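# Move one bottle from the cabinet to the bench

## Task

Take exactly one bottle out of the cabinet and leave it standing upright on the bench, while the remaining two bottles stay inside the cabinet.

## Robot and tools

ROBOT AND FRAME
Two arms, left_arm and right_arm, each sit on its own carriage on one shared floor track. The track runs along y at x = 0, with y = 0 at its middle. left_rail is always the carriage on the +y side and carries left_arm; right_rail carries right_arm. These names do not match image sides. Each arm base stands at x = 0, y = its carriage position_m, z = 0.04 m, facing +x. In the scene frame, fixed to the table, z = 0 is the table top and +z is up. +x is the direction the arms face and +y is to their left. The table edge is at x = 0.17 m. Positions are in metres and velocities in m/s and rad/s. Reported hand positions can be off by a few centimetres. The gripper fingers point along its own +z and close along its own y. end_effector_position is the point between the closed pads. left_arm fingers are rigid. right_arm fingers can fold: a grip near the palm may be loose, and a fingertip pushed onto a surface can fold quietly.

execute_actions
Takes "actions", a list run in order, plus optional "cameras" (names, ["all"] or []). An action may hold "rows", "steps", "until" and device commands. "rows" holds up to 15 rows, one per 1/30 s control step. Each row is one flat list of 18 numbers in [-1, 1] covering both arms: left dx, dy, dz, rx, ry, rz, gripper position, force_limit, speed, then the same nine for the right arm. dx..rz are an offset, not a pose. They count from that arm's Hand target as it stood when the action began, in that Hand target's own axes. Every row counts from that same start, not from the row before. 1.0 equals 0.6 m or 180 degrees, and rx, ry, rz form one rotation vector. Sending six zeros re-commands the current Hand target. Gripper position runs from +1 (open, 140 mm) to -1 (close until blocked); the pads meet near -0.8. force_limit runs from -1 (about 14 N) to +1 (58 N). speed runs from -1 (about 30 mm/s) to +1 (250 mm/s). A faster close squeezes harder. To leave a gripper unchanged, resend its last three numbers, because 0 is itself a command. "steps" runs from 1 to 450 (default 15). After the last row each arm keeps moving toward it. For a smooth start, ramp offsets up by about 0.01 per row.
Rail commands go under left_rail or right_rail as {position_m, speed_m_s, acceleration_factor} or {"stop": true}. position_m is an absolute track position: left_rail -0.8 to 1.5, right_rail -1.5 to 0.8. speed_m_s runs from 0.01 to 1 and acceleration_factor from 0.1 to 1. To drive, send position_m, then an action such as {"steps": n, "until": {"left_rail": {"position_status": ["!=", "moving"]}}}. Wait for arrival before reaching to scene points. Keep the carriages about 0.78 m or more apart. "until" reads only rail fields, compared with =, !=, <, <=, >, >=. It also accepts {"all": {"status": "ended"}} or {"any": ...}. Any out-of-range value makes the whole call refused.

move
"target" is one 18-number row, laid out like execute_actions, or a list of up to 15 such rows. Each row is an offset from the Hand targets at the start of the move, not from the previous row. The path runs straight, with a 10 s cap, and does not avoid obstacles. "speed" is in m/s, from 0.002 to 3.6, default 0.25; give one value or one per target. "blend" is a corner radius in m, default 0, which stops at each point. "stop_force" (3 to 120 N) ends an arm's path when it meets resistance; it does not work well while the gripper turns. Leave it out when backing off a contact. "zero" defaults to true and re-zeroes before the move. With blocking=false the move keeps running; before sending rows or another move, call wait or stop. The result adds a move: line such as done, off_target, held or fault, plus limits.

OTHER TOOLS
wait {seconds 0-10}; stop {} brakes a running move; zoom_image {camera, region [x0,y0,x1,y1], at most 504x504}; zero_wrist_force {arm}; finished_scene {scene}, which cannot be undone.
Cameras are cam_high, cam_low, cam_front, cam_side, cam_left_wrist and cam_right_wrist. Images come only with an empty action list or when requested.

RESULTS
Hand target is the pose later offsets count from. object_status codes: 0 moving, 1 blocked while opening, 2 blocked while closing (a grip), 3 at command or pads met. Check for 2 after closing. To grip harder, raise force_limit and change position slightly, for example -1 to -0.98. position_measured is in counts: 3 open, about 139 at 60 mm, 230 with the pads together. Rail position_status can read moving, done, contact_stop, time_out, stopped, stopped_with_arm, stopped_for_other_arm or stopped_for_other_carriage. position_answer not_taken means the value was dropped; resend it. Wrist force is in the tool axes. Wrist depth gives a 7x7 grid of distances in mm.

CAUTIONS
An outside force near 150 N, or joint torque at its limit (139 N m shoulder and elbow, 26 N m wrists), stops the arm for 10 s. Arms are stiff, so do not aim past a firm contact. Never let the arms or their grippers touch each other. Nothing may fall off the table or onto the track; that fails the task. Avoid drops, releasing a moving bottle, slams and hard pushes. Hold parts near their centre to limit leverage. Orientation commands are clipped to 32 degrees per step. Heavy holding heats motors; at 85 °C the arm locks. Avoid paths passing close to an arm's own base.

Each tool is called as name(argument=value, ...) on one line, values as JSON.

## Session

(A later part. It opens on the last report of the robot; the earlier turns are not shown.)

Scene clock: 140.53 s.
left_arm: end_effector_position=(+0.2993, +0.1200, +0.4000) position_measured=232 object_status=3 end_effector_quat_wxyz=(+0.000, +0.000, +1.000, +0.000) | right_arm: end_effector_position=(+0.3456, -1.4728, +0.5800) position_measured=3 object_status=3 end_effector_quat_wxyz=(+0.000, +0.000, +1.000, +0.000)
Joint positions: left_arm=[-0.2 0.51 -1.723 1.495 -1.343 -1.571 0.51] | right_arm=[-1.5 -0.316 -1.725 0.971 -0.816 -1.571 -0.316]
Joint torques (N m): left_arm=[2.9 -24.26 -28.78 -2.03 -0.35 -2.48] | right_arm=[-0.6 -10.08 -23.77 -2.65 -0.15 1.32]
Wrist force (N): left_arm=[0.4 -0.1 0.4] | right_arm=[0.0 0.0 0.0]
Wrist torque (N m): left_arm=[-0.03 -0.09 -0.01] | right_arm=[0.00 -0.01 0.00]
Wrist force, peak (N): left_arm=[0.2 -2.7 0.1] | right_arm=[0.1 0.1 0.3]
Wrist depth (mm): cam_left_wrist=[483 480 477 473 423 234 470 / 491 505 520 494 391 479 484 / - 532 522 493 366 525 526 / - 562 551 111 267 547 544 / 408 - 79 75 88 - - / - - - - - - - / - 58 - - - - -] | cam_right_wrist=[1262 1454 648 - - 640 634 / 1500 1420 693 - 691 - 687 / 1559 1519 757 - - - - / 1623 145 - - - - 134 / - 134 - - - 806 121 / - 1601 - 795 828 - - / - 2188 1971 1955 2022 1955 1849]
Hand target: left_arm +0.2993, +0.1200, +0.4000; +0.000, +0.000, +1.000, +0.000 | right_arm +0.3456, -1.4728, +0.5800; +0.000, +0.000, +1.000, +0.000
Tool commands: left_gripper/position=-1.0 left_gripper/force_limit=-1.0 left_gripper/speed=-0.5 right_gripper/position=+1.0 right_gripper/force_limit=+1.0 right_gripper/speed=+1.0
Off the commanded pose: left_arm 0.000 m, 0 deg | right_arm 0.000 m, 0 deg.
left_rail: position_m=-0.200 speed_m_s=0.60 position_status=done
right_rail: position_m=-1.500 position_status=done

move(target=[[0.207,0.317,0,0,0,0,-1,-1,-0.5,0,0,0,0,0,0,1,1,1],[0.207,0.317,0.242,0,0,0,-1,-1,-0.5,0,0,0,0,0,0,1,1,1]], speed=0.2, blend=0.02, cameras=["cam_front","cam_left_wrist"])

Scene clock: 147.37 s.
left_arm: end_effector_position=(+0.1751, +0.3102, +0.2549) position_measured=232 object_status=3 end_effector_quat_wxyz=(+0.000, +0.000, +1.000, +0.000) | right_arm: end_effector_position=(+0.3456, -1.4728, +0.5800) position_measured=3 object_status=3 end_effector_quat_wxyz=(+0.000, +0.000, +1.000, +0.000)
Joint positions: left_arm=[-0.2 0.99 -1.487 1.641 -1.724 -1.571 0.991] | right_arm=[-1.5 -0.316 -1.725 0.971 -0.816 -1.571 -0.316]
Joint torques (N m): left_arm=[-3.82 -22.75 -17.51 -4.43 1.99 0.47] | right_arm=[-1.5 -11.1 -23.97 -2.77 -0.17 1.25]
Wrist force (N): left_arm=[0.1 -0.1 0.1] | right_arm=[0.1 0.1 -0.1]
Wrist torque (N m): left_arm=[-0.02 -0.05 -0.08] | right_arm=[0.03 -0.01 0.00]
Wrist force, peak (N): left_arm=[1.3 1.1 -1.0] | right_arm=[0.3 0.1 -0.3]
Wrist depth (mm): cam_left_wrist=[- 148 272 355 355 351 347 / - 149 251 377 374 372 367 / - 157 245 382 379 377 379 / - 164 253 118 112 394 403 / 129 155 79 76 88 - 427 / - - - - - - - / - 58 - - - - -] | cam_right_wrist=[1395 1348 670 654 624 - - / 1482 1437 689 668 - - - / 1590 1539 739 727 - - 725 / 1612 146 - - - - 133 / - 134 - 803 - - 121 / - 1849 - - - 846 - / 2005 2005 1971 1988 1939 1849 1864]
Hand target: left_arm +0.1751, +0.3102, +0.2548; +0.000, +0.000, +1.000, +0.000 | right_arm +0.3456, -1.4728, +0.5800; +0.000, +0.000, +1.000, +0.000
Off the commanded pose: left_arm 0.000 m, 0 deg | right_arm 0.000 m, 0 deg.
left_rail: position_m=-0.200 speed_m_s=0.60 position_status=done
right_rail: position_m=-1.500 position_status=done
move: done
camera_calibration:
cam_left_wrist: T_world_to_cam=[[-0.00584028, 0.999027, -0.0437249, -0.283437], [0.936317, 0.0208159, 0.350539, -0.260265], [0.351108, -0.0388931, -0.935527, 0.336706], [0, 0, 0, 1]] pos_world=[0.123815, 0.301674, 0.393838]
Images, in order (width x height): cam_front 672x504, cam_left_wrist 672x504.

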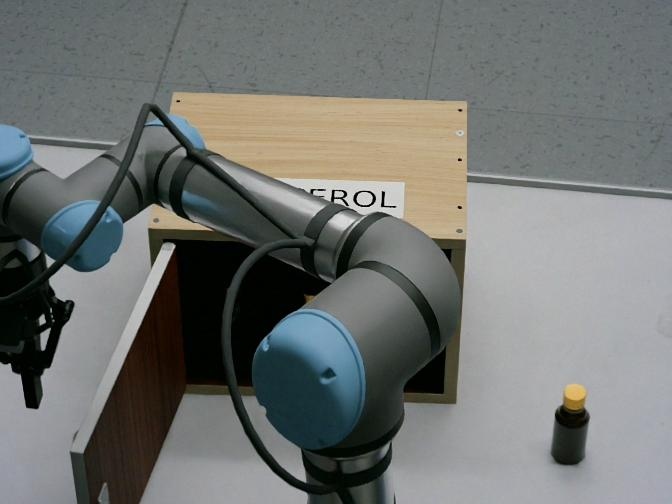

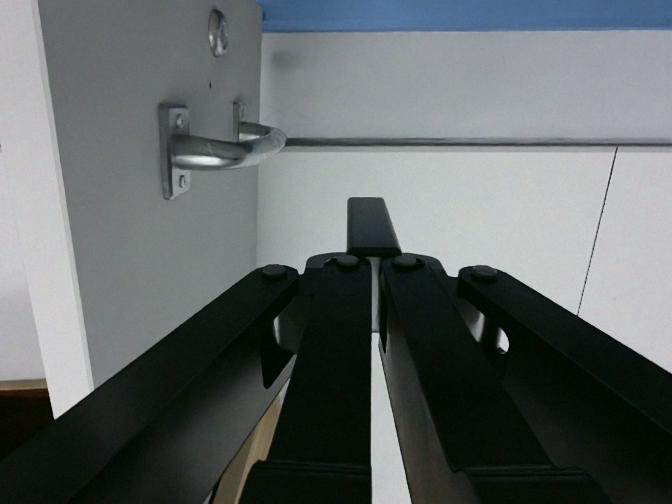

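move(target=[[0,-0.127,0,0,0,0,-1,-1,-0.5,0,0,0,0,0,0,1,1,1],[-0.001,-0.28,0,0,0,0,-1,-1,-0.5,0,0,0,0,0,0,1,1,1],[-0.051,-0.415,0,0,0,0,-1,-1,-0.5,0,0,0,0,0,0,1,1,1],[-0.147,-0.526,0,0,0,0,-1,-1,-0.5,0,0,0,0,0,0,1,1,1],[-0.272,-0.597,0,0,0,0,-1,-1,-0.5,0,0,0,0,0,0,1,1,1],[-0.34,-0.615,0,0,0,0,-1,-1,-0.5,0,0,0,0,0,0,1,1,1]], speed=[0.1,0.1,0.11,0.11,0.11,0.08], blend=0.015, stop_force=25, cameras=["cam_front","cam_side","cam_left_wrist"])

Scene clock: 161.27 s.
left_arm: end_effector_position=(+0.3791, -0.0588, +0.2548) position_measured=232 object_status=3 end_effector_quat_wxyz=(+0.000, +0.000, +1.000, +0.000) | right_arm: end_effector_position=(+0.3456, -1.4728, +0.5800) position_measured=3 object_status=3 end_effector_quat_wxyz=(+0.000, +0.000, +1.000, +0.000)
Joint positions: left_arm=[-0.2 0.021 -1.825 1.948 -1.693 -1.571 0.021] | right_arm=[-1.5 -0.316 -1.725 0.971 -0.816 -1.571 -0.316]
Joint torques (N m): left_arm=[-9.67 -5.49 -35.19 -4.75 1.57 -2.67] | right_arm=[-1.27 -10.26 -24.4 -2.59 -0.29 1.3]
Wrist force (N): left_arm=[2.0 0.8 1.0] | right_arm=[0.2 0.1 0.0]
Wrist torque (N m): left_arm=[-0.02 -0.14 -0.01] | right_arm=[0.02 -0.03 0.00]
Wrist force, peak (N): left_arm=[1.0 6.5 0.7] | right_arm=[0.2 0.0 -0.4]
Wrist depth (mm): cam_left_wrist=[349 346 338 343 340 338 336 / 373 368 365 364 361 - 354 / 368 390 379 325 375 373 375 / 413 166 175 122 191 187 221 / 128 127 79 75 88 - 149 / - - - - - - - / - 58 - - - - -] | cam_right_wrist=[1395 1371 674 - 674 624 634 / 1472 1411 654 693 - - - / 1569 1645 - - 725 708 - / 1634 146 - - - - 133 / - 134 828 800 790 806 121 / - 1794 840 - - - - / 2022 1955 2005 1893 1924 1939 1849]
Hand target: left_arm +0.3791, -0.0588, +0.2548; +0.000, +0.000, +1.000, +0.000 | right_arm +0.3456, -1.4728, +0.5800; +0.000, +0.000, +1.000, +0.000
Off the commanded pose: left_arm 0.000 m, 0 deg | right_arm 0.000 m, 0 deg.
left_rail: position_m=-0.200 speed_m_s=0.60 position_status=done
right_rail: position_m=-1.500 position_status=done
move: done
camera_calibration:
cam_left_wrist: T_world_to_cam=[[-0.00574531, 0.999029, -0.0436926, 0.0864518], [0.936305, 0.0207171, 0.350576, -0.443607], [0.351141, -0.0388954, -0.935515, 0.250709], [0, 0, 0, 1]] pos_world=[0.327814, -0.0674262, 0.393838]
Images, in order (width x height): cam_front 672x504, cam_side 672x504, cam_left_wrist 672x504.

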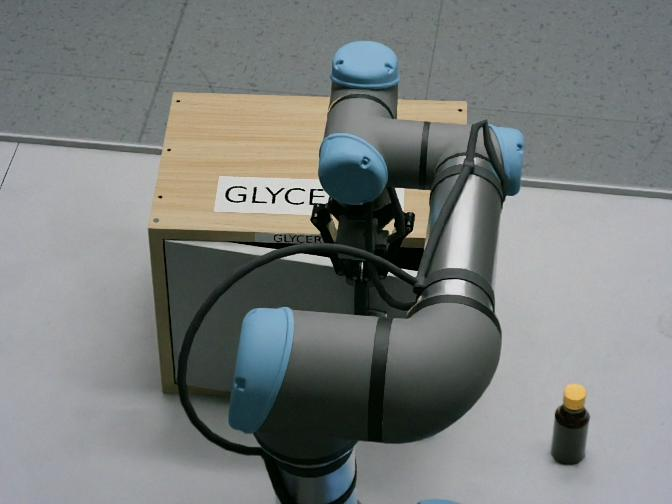

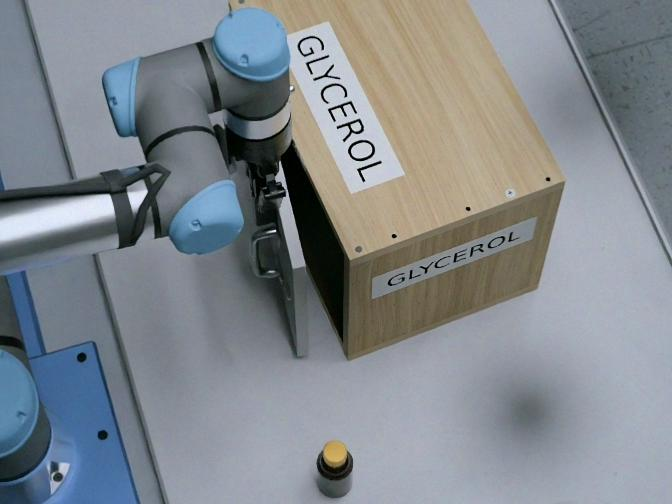

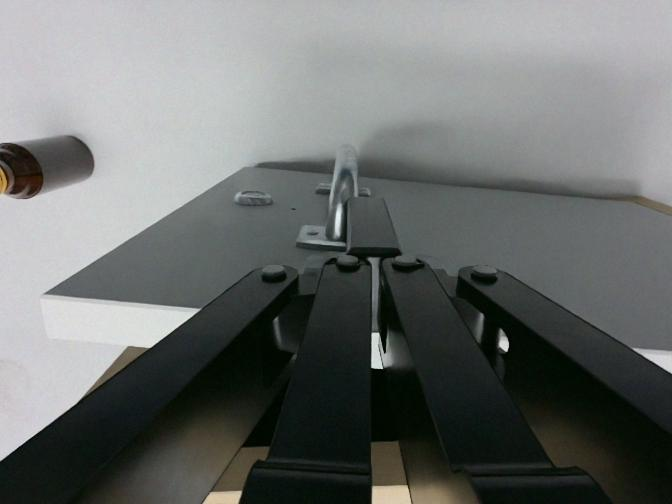

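move(target=[-0.125,0.012,0,0,0,0,-1,-1,-0.5,0,0,0,0,0,0,1,1,1], speed=0.03, stop_force=15)

move(target=[[0.17,0,0,0,0,0,-1,-1,-0.5,0,0,0,0,0,0,1,1,1],[0.25,0,-0.25,0,0,0,-1,-1,-0.5,0,0,0,0,0,0,1,1,1]], speed=0.2, blend=0.03, cameras=["cam_front","cam_side"])

Scene clock: 168.93 s.
left_arm: end_effector_position=(+0.4219, -0.0547, +0.2548) position_measured=232 object_status=3 end_effector_quat_wxyz=(+0.000, +0.000, +1.000, +0.000) | right_arm: end_effector_position=(+0.3456, -1.4728, +0.5800) position_measured=3 object_status=3 end_effector_quat_wxyz=(+0.000, +0.000, +1.000, +0.000)
Joint positions: left_arm=[-0.2 0.028 -1.717 1.863 -1.717 -1.571 0.028] | right_arm=[-1.5 -0.316 -1.725 0.971 -0.816 -1.571 -0.316]
Joint torques (N m): left_arm=[-8.55 -29.43 -18.26 -1.22 1.25 -2.56] | right_arm=[-1.32 -10.3 -24.96 -2.74 -0.28 1.22]
Wrist force (N): left_arm=[-0.3 -0.4 -0.1] | right_arm=[0.1 0.1 0.0]
Wrist torque (N m): left_arm=[-0.10 0.05 -0.08] | right_arm=[0.01 -0.02 -0.01]
Wrist force, peak (N): left_arm=[33.9 -7.7 -11.7] | right_arm=[0.1 0.2 -0.4]
Wrist depth (mm): cam_left_wrist=[350 333 347 346 343 341 334 / 362 368 366 365 361 356 - / 397 386 382 382 333 271 251 / 421 210 202 119 178 170 165 / 147 150 79 75 88 95 122 / - - - - - - - / - 58 - - - - -] | cam_right_wrist=[1371 1387 670 659 - - 657 / 1463 1403 695 - 654 659 - / 1559 1529 - 748 732 - 682 / 1612 146 792 - - - 133 / - 134 846 - 800 - 121 / - 1821 - - 849 - 871 / 2022 1939 1988 1939 1908 1908 1864]
Hand target: left_arm +0.4219, -0.0547, +0.2548; +0.000, +0.000, +1.000, +0.000 (not the last commanded pose) | right_arm +0.3456, -1.4728, +0.5800; +0.000, +0.000, +1.000, +0.000
Off the commanded pose: left_arm 0.032 m, 0 deg | right_arm 0.000 m, 0 deg.
left_rail: position_m=-0.200 speed_m_s=0.60 position_status=done
right_rail: position_m=-1.500 position_status=done
move: contact (left_arm)

Scene clock: 170.93 s.
left_arm: end_effector_position=(+0.2719, -0.0547, +0.4047) position_measured=232 object_status=3 end_effector_quat_wxyz=(+0.000, +0.000, +1.000, +0.000) | right_arm: end_effector_position=(+0.3456, -1.4728, +0.5800) position_measured=3 object_status=3 end_effector_quat_wxyz=(+0.000, +0.000, +1.000, +0.000)
Joint positions: left_arm=[-0.2 0.044 -2.036 1.688 -1.224 -1.571 0.044] | right_arm=[-1.5 -0.316 -1.725 0.971 -0.816 -1.571 -0.316]
Joint torques (N m): left_arm=[-9.45 5.66 -35.06 -1.04 1.22 -2.6] | right_arm=[-1.96 -10.76 -23.8 -2.54 -0.32 1.22]
Wrist force (N): left_arm=[-0.3 -0.6 0.0] | right_arm=[0.1 0.0 0.0]
Wrist torque (N m): left_arm=[-0.13 0.07 -0.08] | right_arm=[0.01 -0.02 0.00]
Wrist force, peak (N): left_arm=[-2.0 -0.4 -0.2] | right_arm=[0.3 0.1 -0.2]
Wrist depth (mm): cam_left_wrist=[495 493 492 486 477 481 473 / 520 511 506 504 501 509 493 / - 541 541 525 - 527 495 / - 561 568 111 118 498 562 / - - 79 75 88 95 370 / - - - - - - - / - 58 - - - - -] | cam_right_wrist=[1387 1395 664 - 652 646 - / 1491 1420 - - 676 - - / 1539 1510 - - 723 676 666 / 1657 146 - - - - 133 / - 134 795 - - - 121 / - 1893 - - - 837 - / 2022 1939 1939 2005 1893 1893 1893]
Hand target: left_arm +0.2719, -0.0547, +0.4048; +0.000, +0.000, +1.000, +0.000 | right_arm +0.3456, -1.4728, +0.5800; +0.000, +0.000, +1.000, +0.000
Off the commanded pose: left_arm 0.000 m, 0 deg | right_arm 0.000 m, 0 deg.
left_rail: position_m=-0.200 speed_m_s=0.60 position_status=done
right_rail: position_m=-1.500 position_status=done
move: done
Images, in order (width x height): cam_front 672x504, cam_side 672x504.

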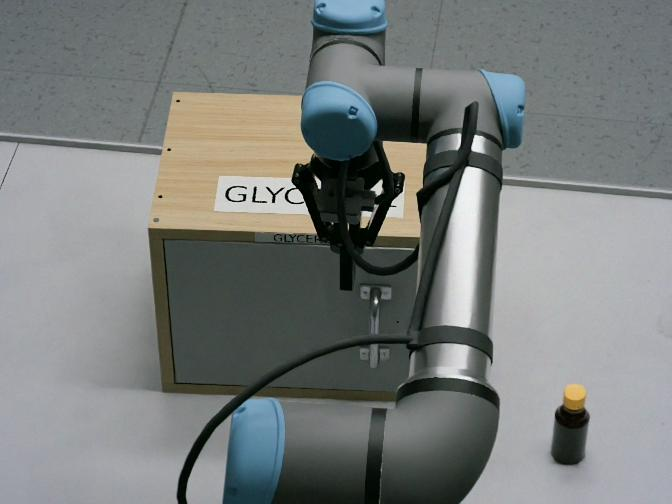

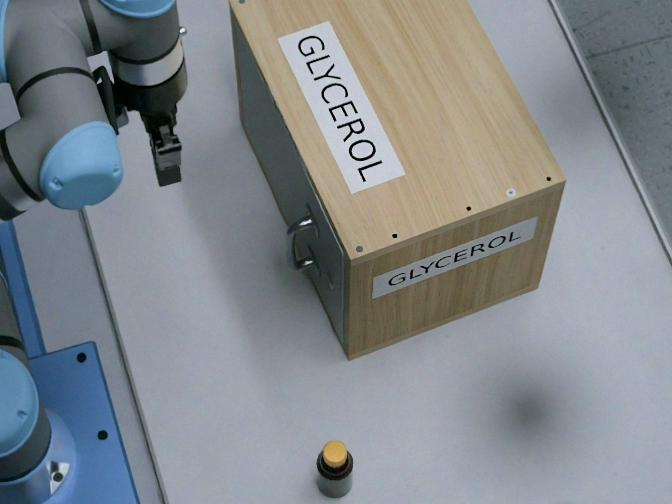

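finished_scene(scene=2)

The scene is finished: the task was done.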